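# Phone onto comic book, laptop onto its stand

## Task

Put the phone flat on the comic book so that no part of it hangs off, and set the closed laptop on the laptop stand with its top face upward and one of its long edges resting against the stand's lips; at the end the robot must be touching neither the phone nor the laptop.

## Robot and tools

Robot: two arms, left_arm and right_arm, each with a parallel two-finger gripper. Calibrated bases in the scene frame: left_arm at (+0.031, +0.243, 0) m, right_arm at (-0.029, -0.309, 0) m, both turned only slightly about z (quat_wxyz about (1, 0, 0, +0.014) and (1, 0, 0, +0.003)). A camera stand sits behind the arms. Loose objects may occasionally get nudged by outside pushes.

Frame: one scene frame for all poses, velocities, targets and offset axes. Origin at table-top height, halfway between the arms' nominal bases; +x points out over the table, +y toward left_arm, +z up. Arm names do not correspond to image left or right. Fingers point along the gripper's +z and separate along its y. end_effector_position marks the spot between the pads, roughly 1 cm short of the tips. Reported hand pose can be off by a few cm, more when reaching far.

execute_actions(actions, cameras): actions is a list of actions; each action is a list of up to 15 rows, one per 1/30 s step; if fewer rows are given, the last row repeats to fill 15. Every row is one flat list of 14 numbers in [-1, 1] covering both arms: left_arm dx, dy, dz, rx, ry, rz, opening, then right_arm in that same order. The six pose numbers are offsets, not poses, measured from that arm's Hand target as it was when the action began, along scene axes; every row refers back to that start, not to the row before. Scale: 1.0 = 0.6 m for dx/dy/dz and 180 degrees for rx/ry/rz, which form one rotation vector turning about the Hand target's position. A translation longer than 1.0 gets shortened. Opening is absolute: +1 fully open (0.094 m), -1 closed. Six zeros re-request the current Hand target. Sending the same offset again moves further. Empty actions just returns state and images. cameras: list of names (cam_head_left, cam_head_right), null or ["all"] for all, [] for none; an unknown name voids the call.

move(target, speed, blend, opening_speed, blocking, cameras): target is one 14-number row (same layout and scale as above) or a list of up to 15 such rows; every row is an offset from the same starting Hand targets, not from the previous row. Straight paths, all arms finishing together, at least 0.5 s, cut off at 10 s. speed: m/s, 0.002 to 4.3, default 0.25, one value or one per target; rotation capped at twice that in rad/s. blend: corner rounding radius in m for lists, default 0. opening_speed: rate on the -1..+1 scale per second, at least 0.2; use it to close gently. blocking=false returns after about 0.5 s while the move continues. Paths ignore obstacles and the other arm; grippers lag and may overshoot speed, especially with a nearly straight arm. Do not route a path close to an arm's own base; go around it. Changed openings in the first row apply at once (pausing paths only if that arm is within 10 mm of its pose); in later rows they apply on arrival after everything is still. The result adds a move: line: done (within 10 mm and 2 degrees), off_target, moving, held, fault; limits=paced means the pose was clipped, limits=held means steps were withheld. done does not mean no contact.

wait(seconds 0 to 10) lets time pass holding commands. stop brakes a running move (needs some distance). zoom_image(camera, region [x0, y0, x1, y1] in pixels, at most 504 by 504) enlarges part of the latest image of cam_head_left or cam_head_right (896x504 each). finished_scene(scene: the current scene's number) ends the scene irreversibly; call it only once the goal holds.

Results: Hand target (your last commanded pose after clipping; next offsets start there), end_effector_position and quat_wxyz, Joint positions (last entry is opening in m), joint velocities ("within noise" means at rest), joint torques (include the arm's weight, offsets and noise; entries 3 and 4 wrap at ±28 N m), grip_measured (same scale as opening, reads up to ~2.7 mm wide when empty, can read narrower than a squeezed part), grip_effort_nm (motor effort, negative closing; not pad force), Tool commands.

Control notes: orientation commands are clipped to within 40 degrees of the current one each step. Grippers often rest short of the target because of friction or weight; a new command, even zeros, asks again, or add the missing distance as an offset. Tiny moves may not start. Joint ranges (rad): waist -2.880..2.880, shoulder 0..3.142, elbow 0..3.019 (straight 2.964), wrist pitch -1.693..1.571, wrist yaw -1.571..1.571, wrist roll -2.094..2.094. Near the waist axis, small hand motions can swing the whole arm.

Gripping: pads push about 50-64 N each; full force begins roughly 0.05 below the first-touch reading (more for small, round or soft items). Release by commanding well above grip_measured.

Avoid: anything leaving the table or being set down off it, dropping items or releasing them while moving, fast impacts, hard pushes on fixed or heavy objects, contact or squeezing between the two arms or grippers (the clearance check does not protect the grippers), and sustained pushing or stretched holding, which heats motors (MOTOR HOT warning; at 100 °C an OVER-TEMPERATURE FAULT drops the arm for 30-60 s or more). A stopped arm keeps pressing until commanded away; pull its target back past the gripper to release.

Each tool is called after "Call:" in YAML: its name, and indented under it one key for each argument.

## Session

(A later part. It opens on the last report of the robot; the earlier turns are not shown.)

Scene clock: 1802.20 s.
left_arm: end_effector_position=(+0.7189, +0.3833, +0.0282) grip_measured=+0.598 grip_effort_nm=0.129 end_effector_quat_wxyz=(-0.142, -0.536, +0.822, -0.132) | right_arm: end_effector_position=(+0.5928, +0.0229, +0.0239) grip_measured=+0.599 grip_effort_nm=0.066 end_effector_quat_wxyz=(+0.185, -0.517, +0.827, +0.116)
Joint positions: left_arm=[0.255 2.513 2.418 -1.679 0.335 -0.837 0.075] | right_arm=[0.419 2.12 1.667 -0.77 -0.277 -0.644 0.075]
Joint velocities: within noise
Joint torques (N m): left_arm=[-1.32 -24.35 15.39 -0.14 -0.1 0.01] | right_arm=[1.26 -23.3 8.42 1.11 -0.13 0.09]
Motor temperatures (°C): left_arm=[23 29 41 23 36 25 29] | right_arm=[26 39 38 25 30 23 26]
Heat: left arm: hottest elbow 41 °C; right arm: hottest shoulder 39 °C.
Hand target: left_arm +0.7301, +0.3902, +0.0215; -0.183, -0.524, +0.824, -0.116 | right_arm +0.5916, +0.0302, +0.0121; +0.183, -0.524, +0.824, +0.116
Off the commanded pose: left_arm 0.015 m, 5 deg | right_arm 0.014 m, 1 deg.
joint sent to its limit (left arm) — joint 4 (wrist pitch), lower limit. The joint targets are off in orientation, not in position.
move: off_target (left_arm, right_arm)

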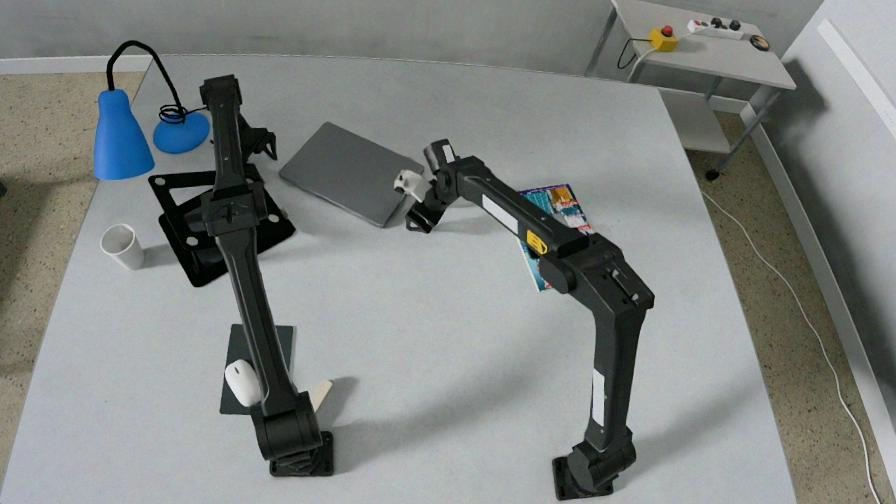

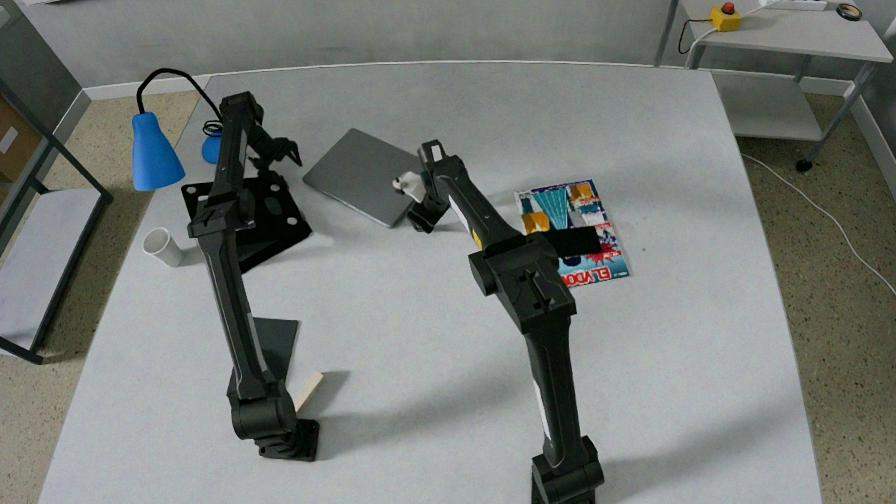

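Call:
move:
  target:
    - [-0.1,-0.212,-0.02,0,0,0,0.6,0.092,0.197,-0.004,0,0,0,0.6]
    - [-0.575,-0.52,-0.02,0,0,0,0.6,-0.383,-0.111,-0.004,0,0,0,0.6]
  speed: 0.18

Scene clock: 1809.53 s.
left_arm: end_effector_position=(+0.4470, +0.1942, +0.0171) grip_measured=+0.599 grip_effort_nm=0.061 end_effector_quat_wxyz=(-0.098, -0.643, +0.750, -0.119) | right_arm: end_effector_position=(+0.3598, -0.0824, +0.0151) grip_measured=+0.599 grip_effort_nm=0.051 end_effector_quat_wxyz=(+0.153, -0.499, +0.849, +0.087)
Joint positions: left_arm=[-0.016 1.657 0.96 -0.872 0.311 -1.405 0.075] | right_arm=[0.449 1.588 0.843 -0.529 -0.194 -0.579 0.075]
Joint velocities: within noise
Joint torques (N m): left_arm=[-16.44 -14.68 1.61 -1.94 4.15 1.01] | right_arm=[5.13 -11.28 7.42 3.59 -1.96 0.24]
Motor temperatures (°C): left_arm=[23 30 41 24 39 25 29] | right_arm=[26 40 38 25 30 23 26]
Heat: left arm: hottest elbow 41 °C; right arm: hottest shoulder 40 °C.
Hand target: left_arm +0.3851, +0.0782, +0.0095; -0.182, -0.524, +0.824, -0.116 | right_arm +0.3619, -0.0364, +0.0097; +0.183, -0.524, +0.824, +0.116
Off the commanded pose: left_arm 0.132 m, 19 deg | right_arm 0.046 m, 6 deg.
move: off_target (left_arm, right_arm)

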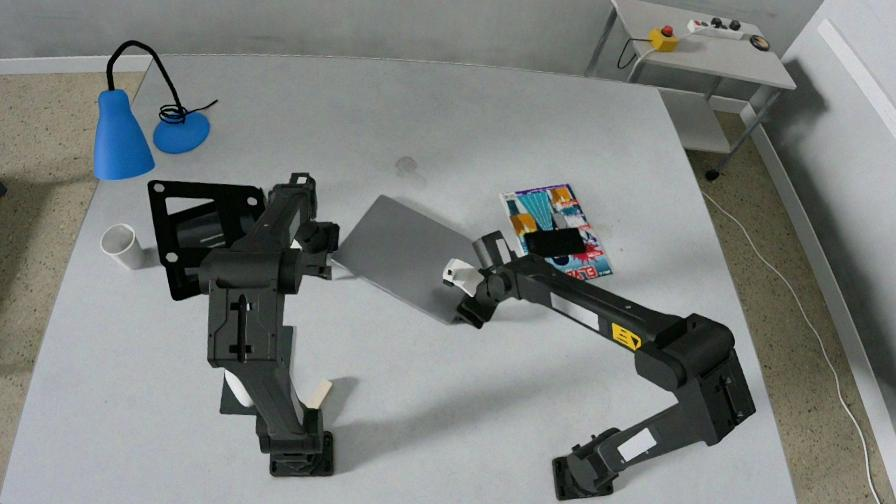

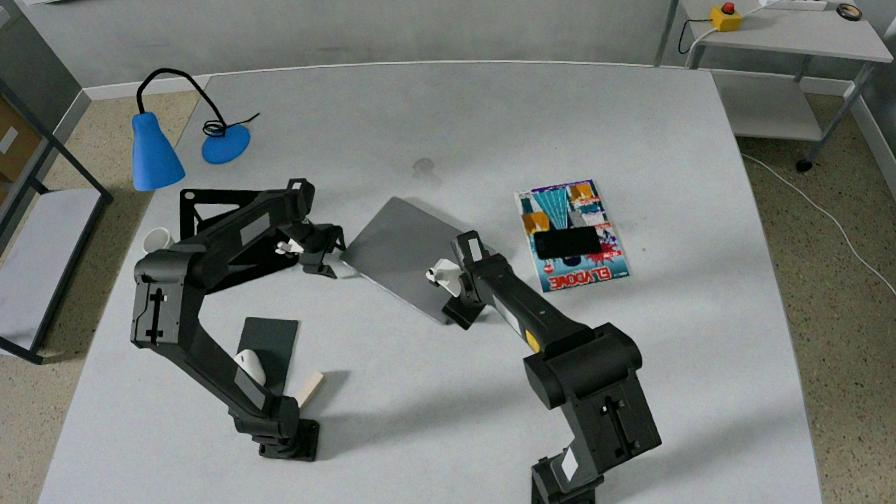

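Call:
move:
  target:
    - [0.15,0.34,0.0,0,0,0,0.6,-0.06,-0.21,0.0,0,0,0,0.6]
    - [0.12,0.36,0.4,0,0,0,0.6,-0.2,-0.28,0.2,0,0,0,-1]
  speed: 0.3

Call:
zoom_image:
  camera: "cam_head_left"
  region: [130, 100, 460, 320]

Scene clock: 1815.83 s.
left_arm: end_effector_position=(+0.4433, +0.2843, +0.2278) grip_measured=+0.599 grip_effort_nm=0.066 end_effector_quat_wxyz=(-0.159, -0.528, +0.825, -0.124) | right_arm: end_effector_position=(+0.2393, -0.2014, +0.1235) grip_measured=-0.990 grip_effort_nm=-0.471 end_effector_quat_wxyz=(+0.177, -0.526, +0.823, +0.119)
Joint positions: left_arm=[0.212 1.562 1.43 -1.669 0.337 -0.859 0.075] | right_arm=[0.168 0.973 0.63 -0.98 -0.355 -0.918 0]
Joint velocities: within noise
Joint torques (N m): left_arm=[-0.03 -14.97 15.49 -0.5 0.07 -0.04] | right_arm=[-0.26 -6.42 8.92 0.17 -0.3 0.09]
Motor temperatures (°C): left_arm=[23 30 41 24 43 25 29] | right_arm=[26 39 39 25 31 23 26]
Heat: left arm: hottest wrist yaw 43 °C; right arm: hottest shoulder 39 °C.
Hand target: left_arm +0.4571, +0.2943, +0.2495; -0.183, -0.524, +0.824, -0.116 | right_arm +0.2418, -0.2045, +0.1296; +0.183, -0.524, +0.824, +0.116
Off the commanded pose: left_arm 0.028 m, 3 deg | right_arm 0.007 m, 1 deg.
joint sent to its limit (left arm) — joint 4 (wrist pitch), lower limit. The joint targets are off in orientation, not in position.
move: off_target (left_arm)

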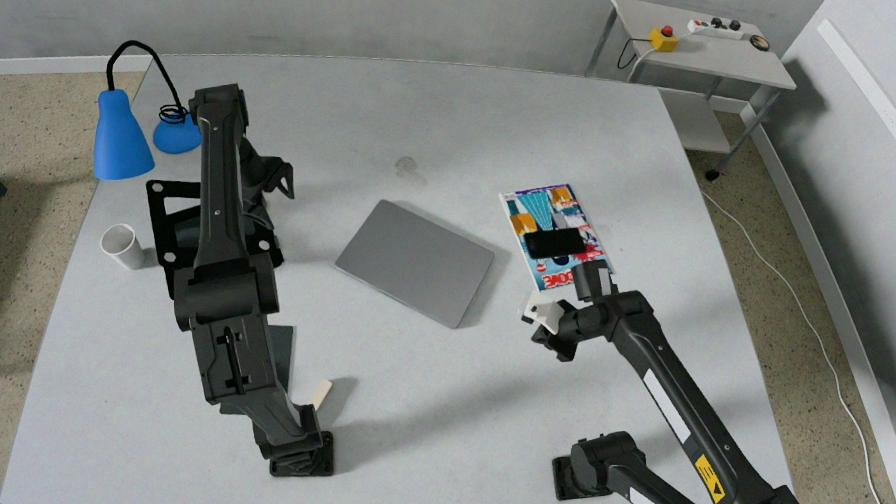

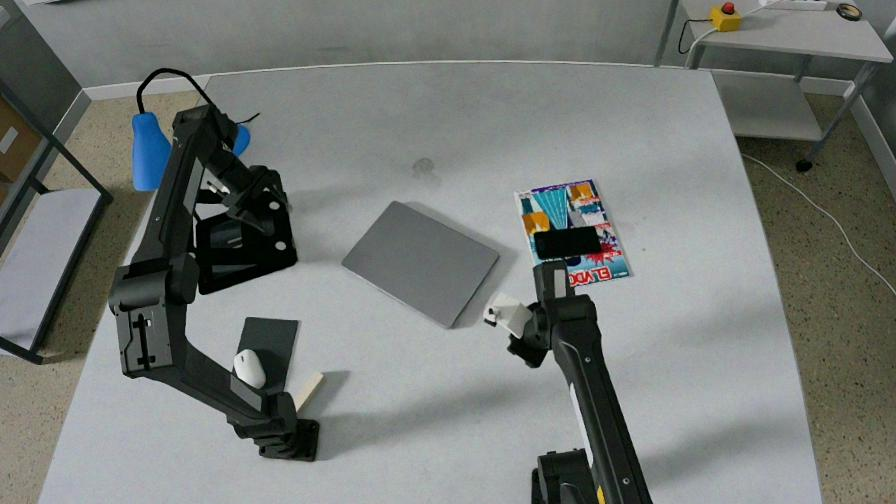

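Scaled by 1.527.

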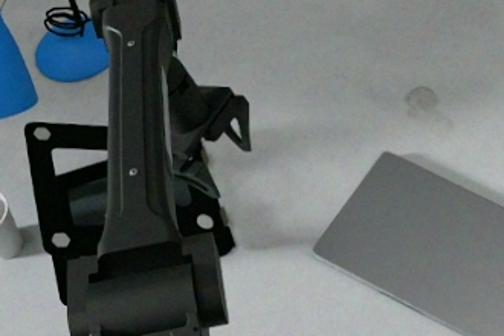

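Call:
move:
  target: [-0.1,-0.35,0.1,0,0,0,0.3,0,0,0,0,0,0,-1]
  speed: 0.5

Call:
zoom_image:
  camera: "cam_head_left"
  region: [130, 130, 380, 330]

Scene clock: 1821.70 s.
left_arm: end_effector_position=(+0.3912, +0.0881, +0.3004) grip_measured=+0.302 grip_effort_nm=-0.085 end_effector_quat_wxyz=(-0.169, -0.529, +0.821, -0.130) | right_arm: end_effector_position=(+0.2393, -0.2014, +0.1235) grip_measured=-0.991 grip_effort_nm=-0.496 end_effector_quat_wxyz=(+0.177, -0.526, +0.823, +0.119)
Joint positions: left_arm=[-0.248 1.381 1.426 -1.672 0.426 -1.352 0.061] | right_arm=[0.168 0.973 0.63 -0.98 -0.355 -0.918 0]
Joint velocities: within noise
Joint torques (N m): left_arm=[-2.02 -11.58 13.35 -0.02 0.24 -0.07] | right_arm=[-0.32 -6.53 8.92 0.18 -0.31 0.08]
Motor temperatures (°C): left_arm=[23 29 42 24 41 25 29] | right_arm=[26 39 39 25 30 23 26]
Heat: left arm: hottest elbow 42 °C; right arm: hottest shoulder 39 °C.
Hand target: left_arm +0.3971, +0.0842, +0.3095; -0.182, -0.524, +0.824, -0.116 | right_arm +0.2418, -0.2045, +0.1296; +0.183, -0.524, +0.824, +0.116
Off the commanded pose: left_arm 0.012 m, 2 deg | right_arm 0.007 m, 1 deg.
joint sent to its limit (left arm) — joint 4 (wrist pitch), lower limit. The joint targets are off in orientation, not in position.
move: off_target (left_arm)

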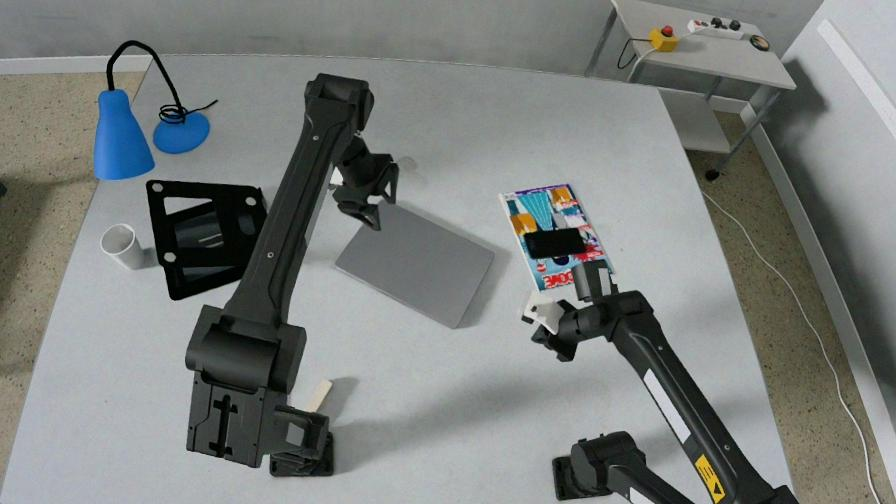

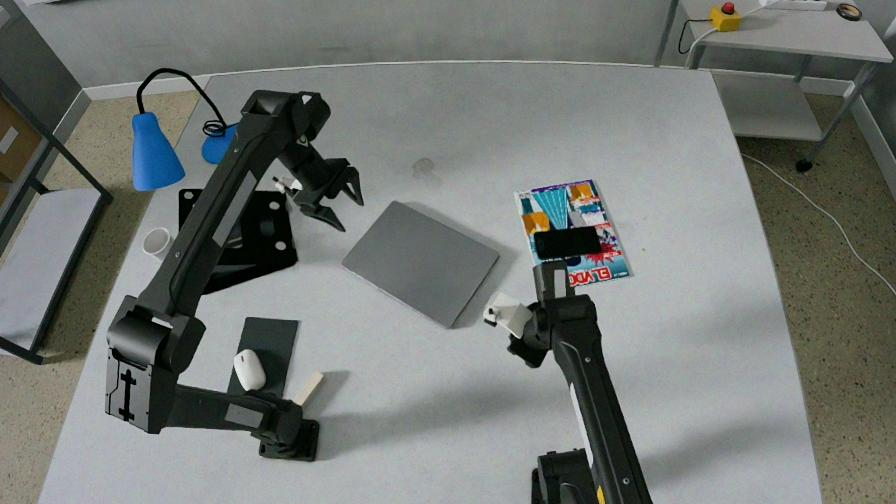

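Scaled by 2.016.

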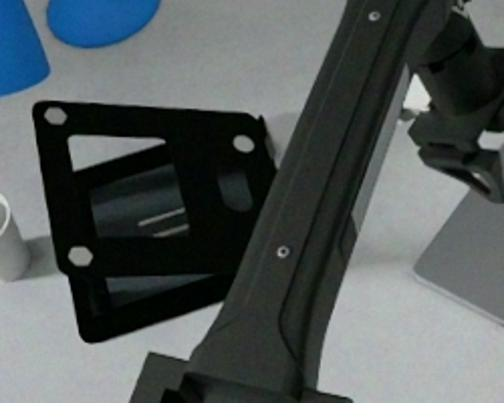

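Call:
move:
  target: [0.047,0.71,-0.1,0.0911,-0.1104,-0.278,0.3,0,0,0,0,0,0,-1]
  speed: 0.5

Call:
zoom_image:
  camera: "cam_head_right"
  region: [130, 130, 380, 330]

Call:
zoom_image:
  camera: "cam_head_left"
  region: [130, 130, 380, 330]

Scene clock: 1840.37 s.
left_arm: end_effector_position=(+0.4093, +0.4941, +0.2284) grip_measured=+0.302 grip_effort_nm=-0.085 end_effector_quat_wxyz=(-0.028, -0.121, +0.992, -0.012) | right_arm: end_effector_position=(+0.2393, -0.2014, +0.1235) grip_measured=-0.991 grip_effort_nm=-0.496 end_effector_quat_wxyz=(+0.177, -0.526, +0.823, +0.119)
Joint positions: left_arm=[0.557 1.569 1.482 -1.544 -0.004 0.342 0.061] | right_arm=[0.168 0.973 0.63 -0.98 -0.355 -0.918 0]
Joint velocities: within noise
Joint torques (N m): left_arm=[-0.15 -14.39 16.55 0.42 0.06 0.09] | right_arm=[-0.32 -6.53 8.91 0.18 -0.3 0.09]
Motor temperatures (°C): left_arm=[23 29 43 23 37 24 29] | right_arm=[26 38 40 25 29 23 26]
Heat: left arm: hottest elbow 43 °C; right arm: hottest elbow 40 °C.
Hand target: left_arm +0.4251, +0.5103, +0.2494; -0.001, -0.122, +0.992, +0.000 | right_arm +0.2418, -0.2045, +0.1296; +0.183, -0.524, +0.824, +0.116
Off the commanded pose: left_arm 0.031 m, 3 deg | right_arm 0.007 m, 1 deg.
move: off_target (left_arm)

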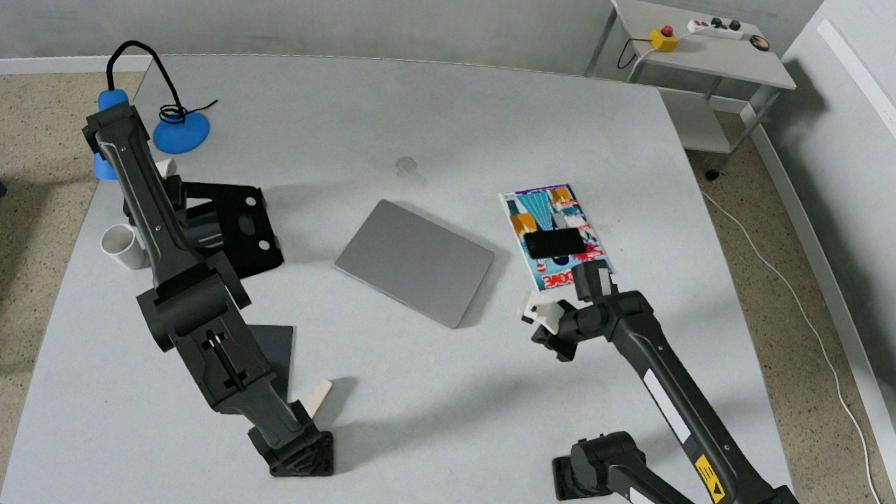

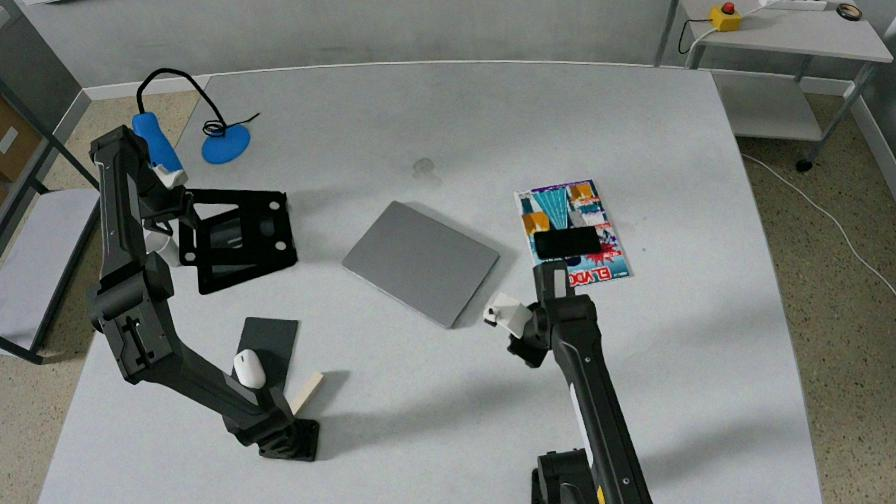

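Scaled by 2.016.

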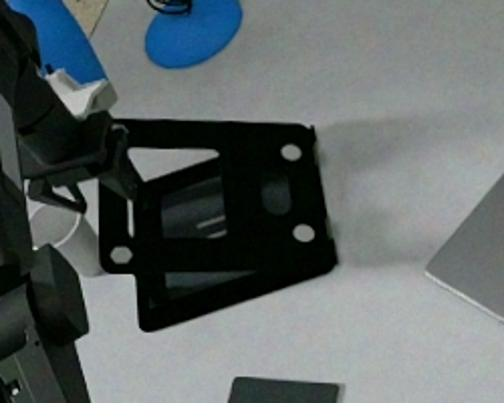

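Scaled by 2.016.

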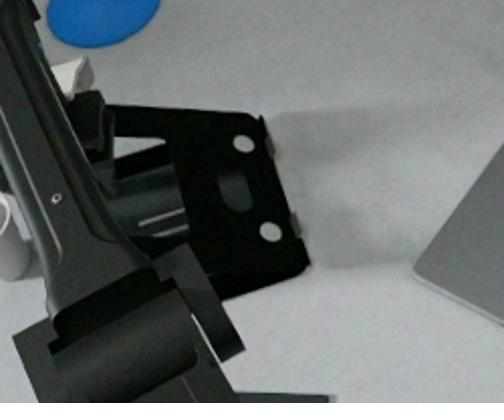

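Call:
move:
  target: [0.083,0.05,-0.085,0,0,0,0.3,0,0,0,0,0,0,-1]
  speed: 0.3

Call:
zoom_image:
  camera: "cam_head_right"
  region: [130, 130, 330, 310]

Call:
zoom_image:
  camera: "cam_head_left"
  region: [80, 130, 280, 310]

Scene clock: 1847.10 s.
left_arm: end_effector_position=(+0.4557, +0.5248, +0.1710) grip_measured=+0.302 grip_effort_nm=-0.081 end_effector_quat_wxyz=(-0.038, -0.121, +0.992, -0.017) | right_arm: end_effector_position=(+0.2393, -0.2014, +0.1235) grip_measured=-0.991 grip_effort_nm=-0.491 end_effector_quat_wxyz=(+0.177, -0.526, +0.823, +0.119)
Joint positions: left_arm=[0.557 1.75 1.557 -1.463 -0.003 0.343 0.061] | right_arm=[0.168 0.973 0.63 -0.98 -0.355 -0.918 0]
Joint velocities: within noise
Joint torques (N m): left_arm=[-1.38 -18.84 16.34 0.43 0.11 0.02] | right_arm=[-0.32 -6.53 8.92 0.17 -0.3 0.09]
Motor temperatures (°C): left_arm=[23 29 44 23 36 24 29] | right_arm=[26 38 40 25 29 23 26]
Heat: left arm: hottest elbow 44 °C; right arm: hottest elbow 40 °C.
Hand target: left_arm +0.4749, +0.5402, +0.1985; -0.001, -0.122, +0.992, +0.000 | right_arm +0.2418, -0.2045, +0.1296; +0.183, -0.524, +0.824, +0.116
Off the commanded pose: left_arm 0.037 m, 5 deg | right_arm 0.007 m, 1 deg.
move: off_target (left_arm)

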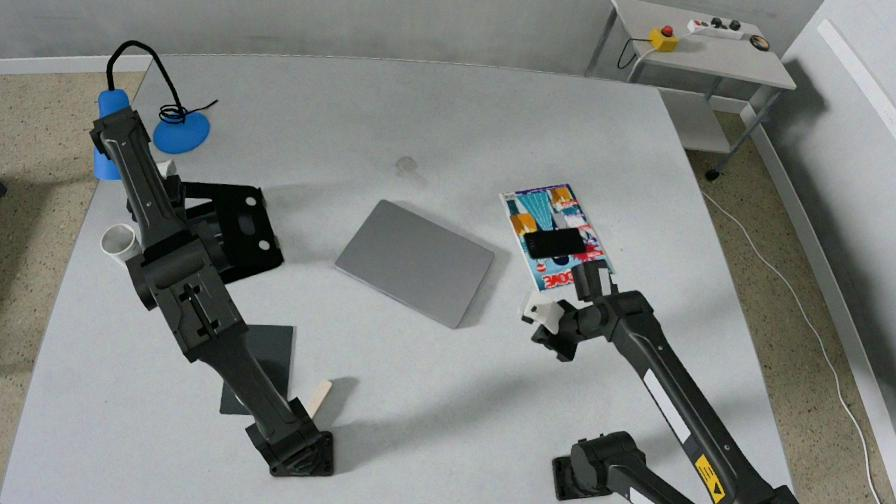

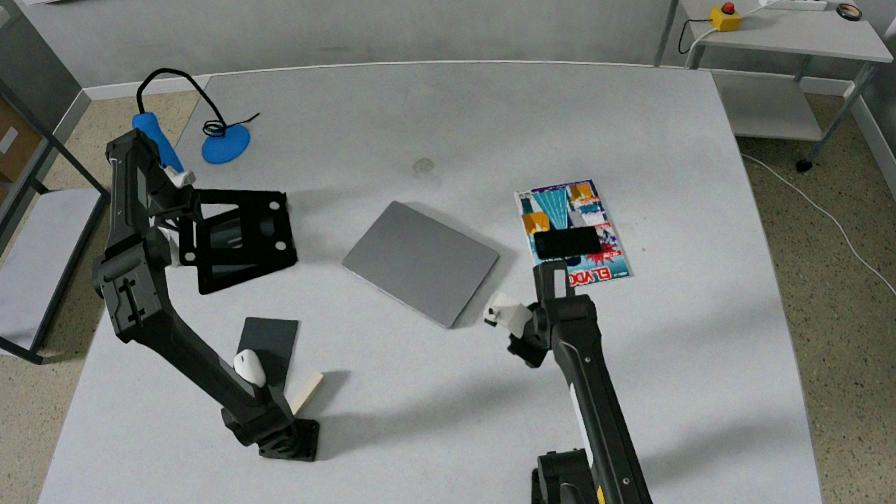

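Scaled by 2.520.

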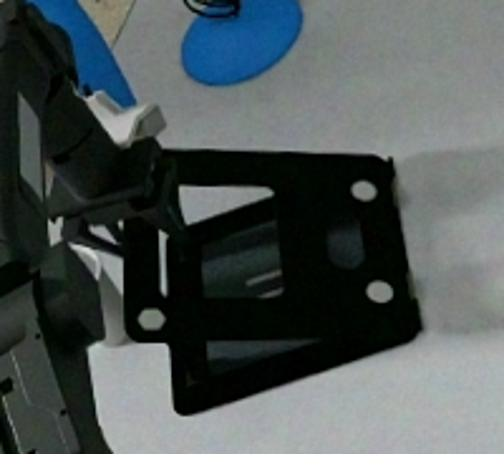

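Scaled by 2.520.

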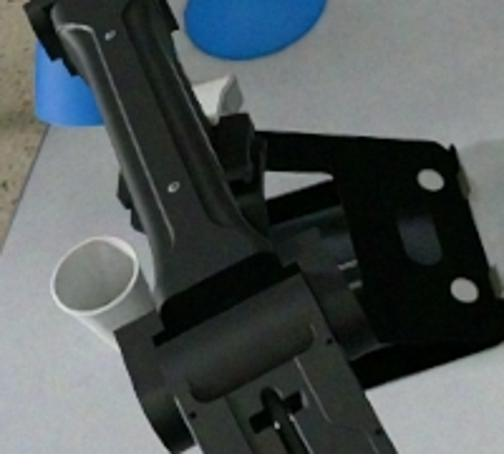

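Call:
move:
  target: [0,0.025,-0.12,0,0,0,0.4,0,0,0,0,0,0,-1]
  speed: 0.12

Call:
zoom_image:
  camera: "cam_head_right"
  region: [130, 130, 330, 310]

Scene clock: 1850.60 s.
left_arm: end_effector_position=(+0.4814, +0.5450, +0.1552) grip_measured=+0.398 grip_effort_nm=0.134 end_effector_quat_wxyz=(+0.012, -0.119, +0.993, +0.004) | right_arm: end_effector_position=(+0.2393, -0.2014, +0.1235) grip_measured=-0.991 grip_effort_nm=-0.496 end_effector_quat_wxyz=(+0.177, -0.526, +0.823, +0.119)
Joint positions: left_arm=[0.564 1.771 1.547 -1.321 0.004 0.353 0.066] | right_arm=[0.168 0.973 0.63 -0.98 -0.355 -0.918 0]
Joint velocities: within noise
Joint torques (N m): left_arm=[-0.38 -14.97 7.5 1.63 -0.13 0.12] | right_arm=[-0.44 -6.53 8.92 0.18 -0.3 0.08]
Motor temperatures (°C): left_arm=[23 29 44 23 36 24 29] | right_arm=[26 38 40 25 29 23 26]
Heat: left arm: hottest elbow 44 °C; right arm: hottest elbow 40 °C.
Hand target: left_arm +0.4749, +0.5552, +0.1265; -0.001, -0.122, +0.992, +0.000 | right_arm +0.2418, -0.2045, +0.1296; +0.183, -0.524, +0.824, +0.116
Off the commanded pose: left_arm 0.031 m, 2 deg | right_arm 0.007 m, 1 deg.
move: off_target (left_arm)

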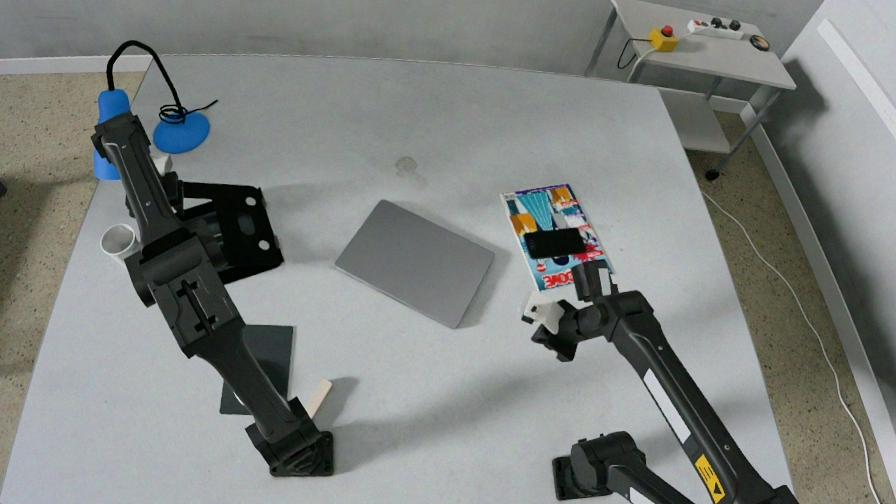

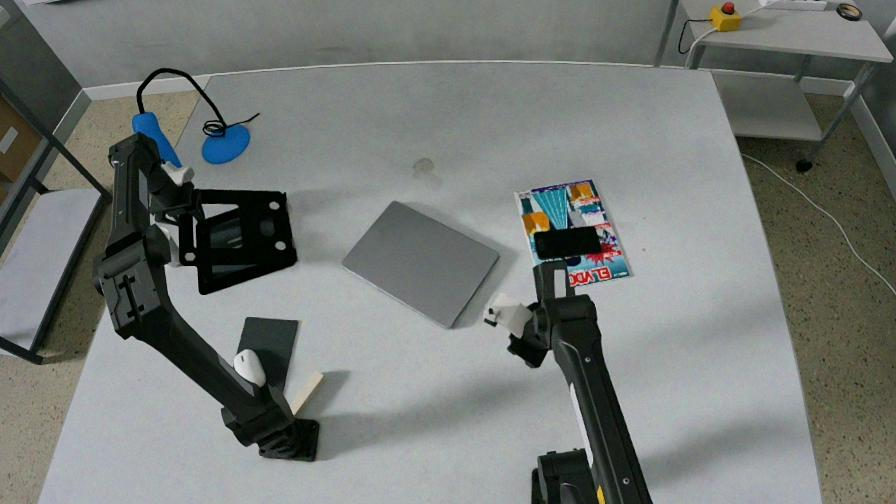

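Scaled by 2.520.

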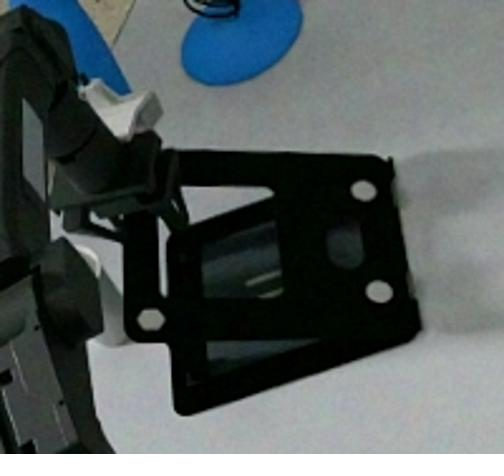

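Call:
move:
  target: [0,0,0,0,0,0,-0.9,0,0,0,0,0,0,-1]
  opening_speed: 1

Call:
zoom_image:
  camera: "cam_head_right"
  region: [130, 130, 330, 310]

Scene clock: 1854.37 s.
left_arm: end_effector_position=(+0.4815, +0.5476, +0.1418) grip_measured=-0.897 grip_effort_nm=-0.081 end_effector_quat_wxyz=(+0.009, -0.118, +0.993, +0.003) | right_arm: end_effector_position=(+0.2393, -0.2014, +0.1235) grip_measured=-0.991 grip_effort_nm=-0.491 end_effector_quat_wxyz=(+0.177, -0.526, +0.823, +0.119)
Joint positions: left_arm=[0.568 1.789 1.535 -1.299 0.004 0.36 0.005] | right_arm=[0.168 0.973 0.63 -0.98 -0.355 -0.918 0]
Joint velocities: within noise
Joint torques (N m): left_arm=[-0.91 -17.73 8.88 0.83 -0.14 0.09] | right_arm=[-0.32 -6.53 8.94 0.18 -0.3 0.09]
Motor temperatures (°C): left_arm=[23 29 43 23 36 24 29] | right_arm=[26 38 40 25 29 23 26]
Heat: left arm: hottest elbow 43 °C; right arm: hottest elbow 40 °C.
Hand target: left_arm +0.4749, +0.5553, +0.1267; -0.001, -0.122, +0.992, +0.000 | right_arm +0.2418, -0.2045, +0.1296; +0.183, -0.524, +0.824, +0.116
Off the commanded pose: left_arm 0.018 m, 1 deg | right_arm 0.007 m, 1 deg.
move: off_target (left_arm)

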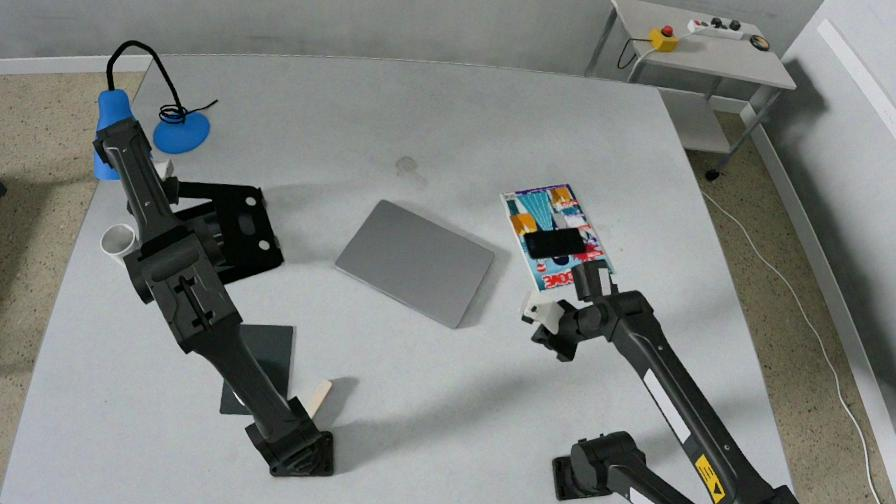

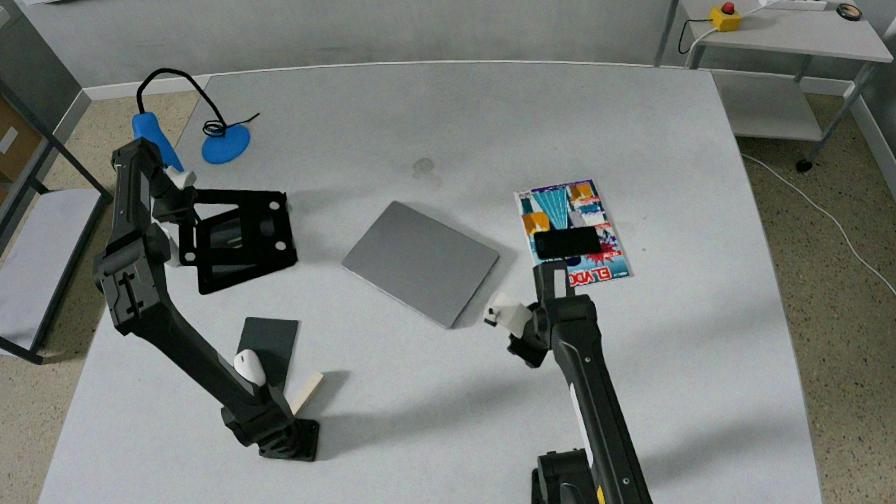

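Scaled by 2.520.

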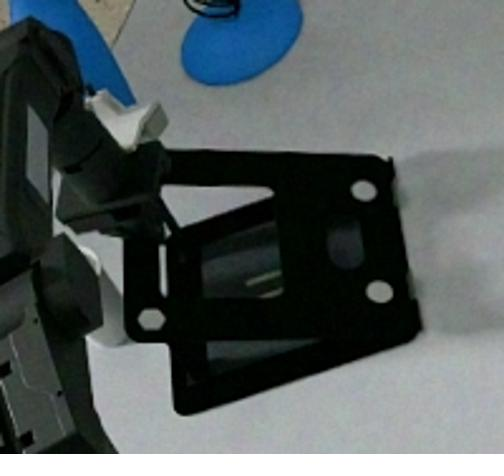

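Call:
move:
  target:
    - [0,0.0,0.12,0,0,0,0.4,0,0,0,0,0,0,-1]
    - [-0.04,0.05,0.12,0,0,0,0.4,0,0,0,0,0,0,-1]
    - [-0.04,0.05,-0.04,0,0,0,0.4,0,0,0,0,0,0,-1]
  speed: 0.15

Call:
zoom_image:
  camera: "cam_head_right"
  region: [130, 130, 330, 310]

Scene clock: 1860.40 s.
left_arm: end_effector_position=(+0.4480, +0.5800, +0.1383) grip_measured=+0.398 grip_effort_nm=0.129 end_effector_quat_wxyz=(+0.013, -0.111, +0.994, +0.006) | right_arm: end_effector_position=(+0.2393, -0.2014, +0.1235) grip_measured=-0.991 grip_effort_nm=-0.496 end_effector_quat_wxyz=(+0.177, -0.526, +0.823, +0.119)
Joint positions: left_arm=[0.653 1.765 1.493 -1.27 0.004 0.459 0.066] | right_arm=[0.168 0.973 0.63 -0.98 -0.355 -0.918 0]
Joint velocities: within noise
Joint torques (N m): left_arm=[-2.26 -14.1 8.49 1.77 -0.13 -0.17] | right_arm=[-0.32 -6.42 8.92 0.18 -0.3 0.08]
Motor temperatures (°C): left_arm=[23 29 42 23 35 24 29] | right_arm=[26 38 41 25 29 23 26]
Heat: left arm: hottest elbow 42 °C; right arm: hottest elbow 41 °C.
Hand target: left_arm +0.4509, +0.5852, +0.1026; -0.001, -0.122, +0.992, +0.000 | right_arm +0.2418, -0.2045, +0.1296; +0.183, -0.524, +0.824, +0.116
Off the commanded pose: left_arm 0.036 m, 2 deg | right_arm 0.007 m, 1 deg.
move: off_target (left_arm)

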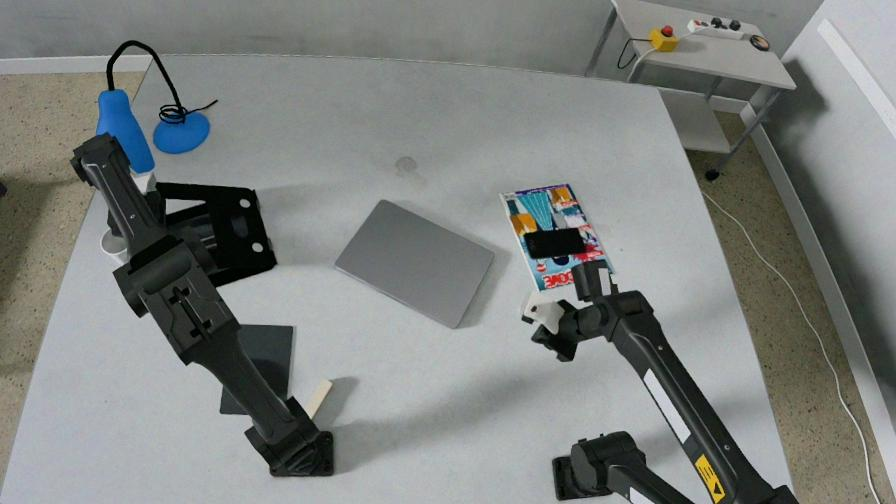

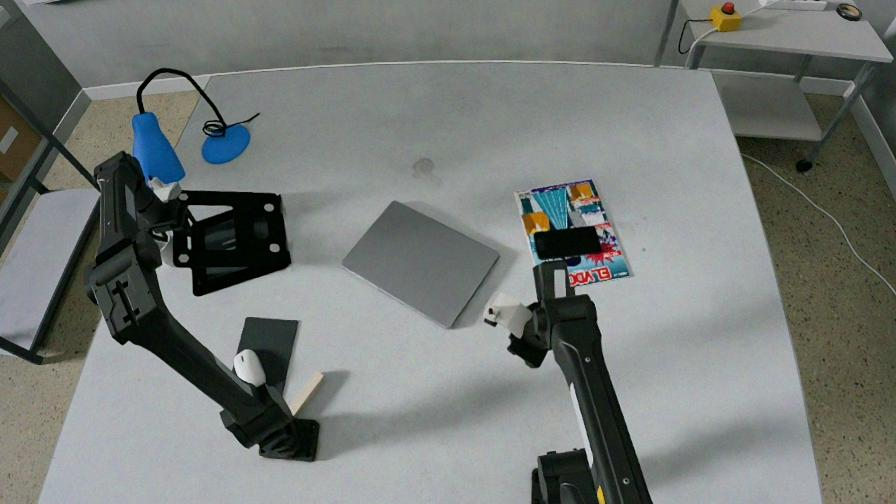

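Scaled by 2.520.

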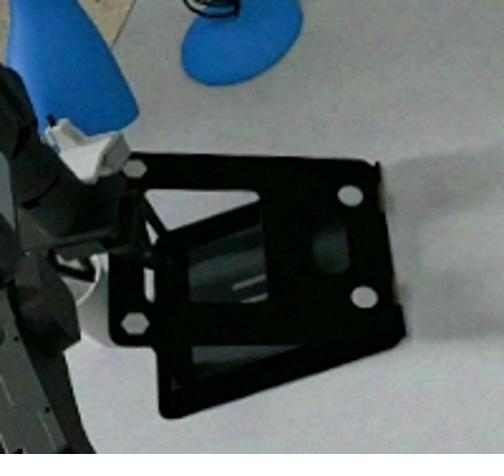

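Call:
move:
  target: [0,0,0,0,0,0,-0.9,0,0,0,0,0,0,-1]
  opening_speed: 1
  cameras: ["cam_head_right"]

Scene clock: 1863.93 s.
left_arm: end_effector_position=(+0.4497, +0.5766, +0.1367) grip_measured=-0.342 grip_effort_nm=-1.009 end_effector_quat_wxyz=(+0.017, -0.117, +0.993, -0.002) | right_arm: end_effector_position=(+0.2393, -0.2014, +0.1235) grip_measured=-0.991 grip_effort_nm=-0.496 end_effector_quat_wxyz=(+0.177, -0.526, +0.823, +0.119)
Joint positions: left_arm=[0.652 1.766 1.489 -1.268 0.02 0.446 0.031] | right_arm=[0.168 0.973 0.63 -0.98 -0.355 -0.918 0]
Joint velocities: within noise
Joint torques (N m): left_arm=[-1.2 -14.27 8.58 1.89 -0.76 -0.06] | right_arm=[-0.38 -6.59 8.92 0.18 -0.3 0.09]
Motor temperatures (°C): left_arm=[23 29 42 24 35 24 29] | right_arm=[26 38 41 25 28 23 26]
Heat: left arm: hottest elbow 42 °C; right arm: hottest elbow 41 °C.
Hand target: left_arm +0.4509, +0.5852, +0.1026; -0.001, -0.122, +0.992, +0.000 | right_arm +0.2418, -0.2045, +0.1296; +0.183, -0.524, +0.824, +0.116
Off the commanded pose: left_arm 0.035 m, 2 deg | right_arm 0.007 m, 1 deg.
move: off_target (left_arm)
Images, in order (width x height): cam_head_right 896x504.

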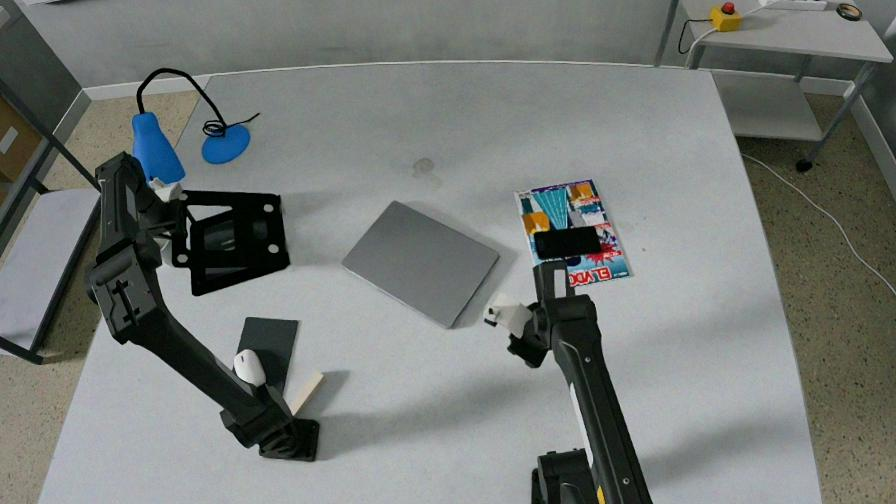

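Call:
move:
  target:
    - [0,0,0.13,0,0,0,-0.9,0,0,0,0,0,0,-1]
    - [0.125,-0.34,0.13,0,0,0.233,-0.9,0,0,0,0,0,0,-1]
    - [0.125,-0.34,0.05,0,0,0.233,-0.9,0,0,0,0,0,0,-1]
  speed: 0.2

Call:
zoom_image:
  camera: "cam_head_left"
  region: [180, 110, 510, 340]

Scene clock: 1871.27 s.
left_arm: end_effector_position=(+0.5255, +0.3869, +0.1719) grip_measured=-0.559 grip_effort_nm=-1.009 end_effector_quat_wxyz=(+0.024, -0.455, +0.890, -0.021) | right_arm: end_effector_position=(+0.2393, -0.2014, +0.1235) grip_measured=-0.991 grip_effort_nm=-0.491 end_effector_quat_wxyz=(+0.177, -0.526, +0.823, +0.119)
Joint positions: left_arm=[0.267 1.674 1.461 -1.302 0.033 -0.652 0.021] | right_arm=[0.168 0.973 0.63 -0.98 -0.355 -0.918 0]
Joint velocities: within noise
Joint torques (N m): left_arm=[-3.49 -13.22 7.19 1.29 -1.32 -0.51] | right_arm=[-0.38 -6.59 8.94 0.17 -0.29 0.09]
Motor temperatures (°C): left_arm=[23 29 41 24 35 24 29] | right_arm=[26 38 41 25 28 23 26]
Heat: left arm: hottest elbow 41 °C; right arm: hottest elbow 41 °C.
Hand target: left_arm +0.5260, +0.3813, +0.1326; +0.000, -0.470, +0.883, -0.001 | right_arm +0.2418, -0.2045, +0.1296; +0.183, -0.524, +0.824, +0.116
Off the commanded pose: left_arm 0.040 m, 4 deg | right_arm 0.007 m, 1 deg.
move: off_target (left_arm)

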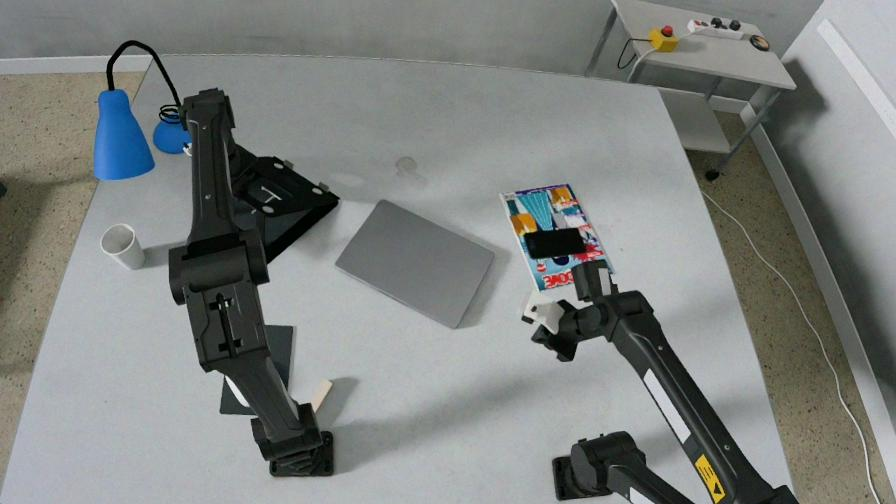

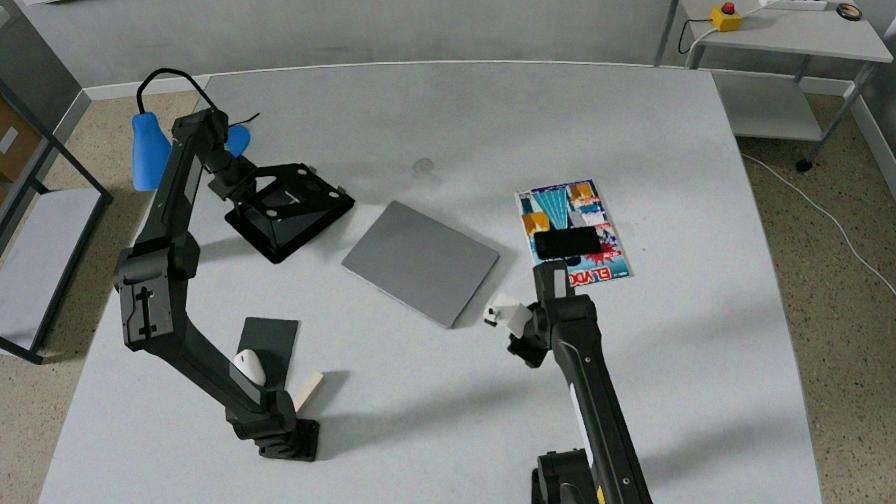

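Scaled by 1.527.

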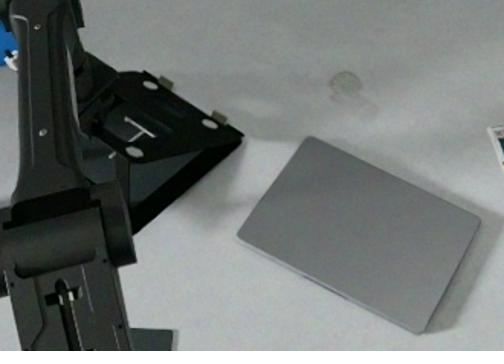

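Call:
move:
  target: [0,0,-0.08,0,0,0,-0.9,0,0,0,0,0,0,-1]
  speed: 0.1

Call:
zoom_image:
  camera: "cam_head_right"
  region: [180, 110, 510, 340]

Scene clock: 1876.20 s.
left_arm: end_effector_position=(+0.5344, +0.3863, +0.1512) grip_measured=-0.550 grip_effort_nm=-1.009 end_effector_quat_wxyz=(+0.055, -0.459, +0.886, -0.036) | right_arm: end_effector_position=(+0.2393, -0.2014, +0.1235) grip_measured=-0.991 grip_effort_nm=-0.496 end_effector_quat_wxyz=(+0.177, -0.526, +0.823, +0.119)
Joint positions: left_arm=[0.267 1.668 1.393 -1.176 0.05 -0.665 0.021] | right_arm=[0.168 0.973 0.63 -0.98 -0.355 -0.918 0]
Joint velocities: within noise
Joint torques (N m): left_arm=[-2.67 -9.88 5.91 0.98 -1.99 -0.35] | right_arm=[-0.38 -6.53 8.94 0.21 -0.29 0.09]
Motor temperatures (°C): left_arm=[23 29 41 24 36 24 29] | right_arm=[26 38 41 25 28 23 26]
Heat: left arm: hottest elbow 41 °C; right arm: hottest elbow 41 °C.
Hand target: left_arm +0.5259, +0.3813, +0.0845; -0.001, -0.470, +0.883, -0.001 | right_arm +0.2418, -0.2045, +0.1296; +0.183, -0.524, +0.824, +0.116
Off the commanded pose: left_arm 0.067 m, 8 deg | right_arm 0.007 m, 1 deg.
move: off_target (left_arm)

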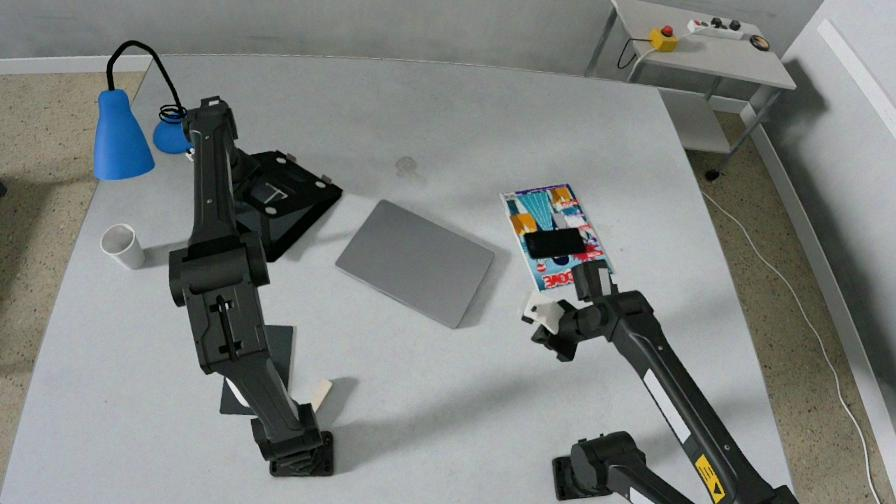

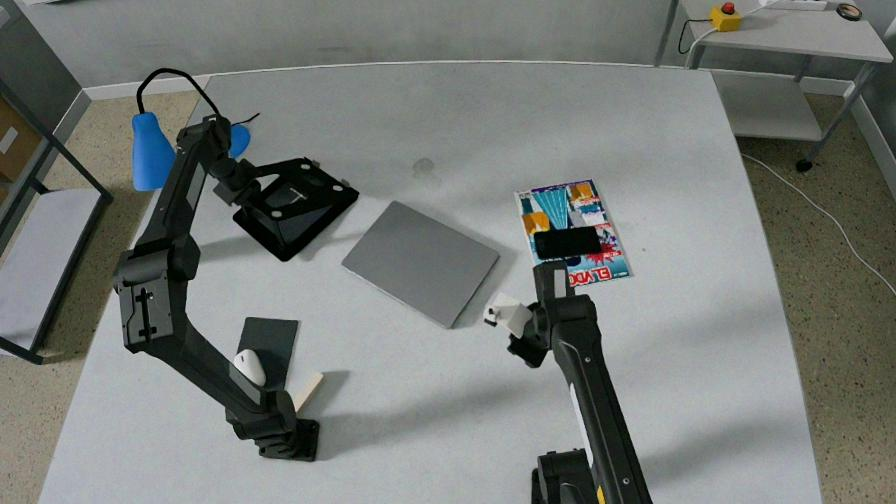

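Scaled by 1.527.

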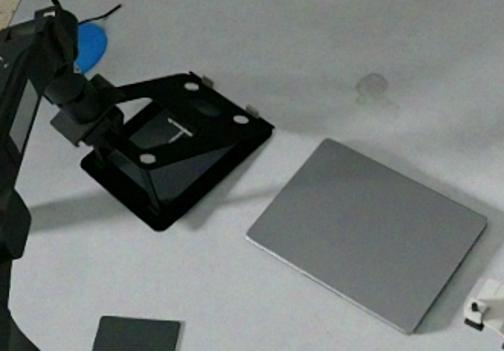

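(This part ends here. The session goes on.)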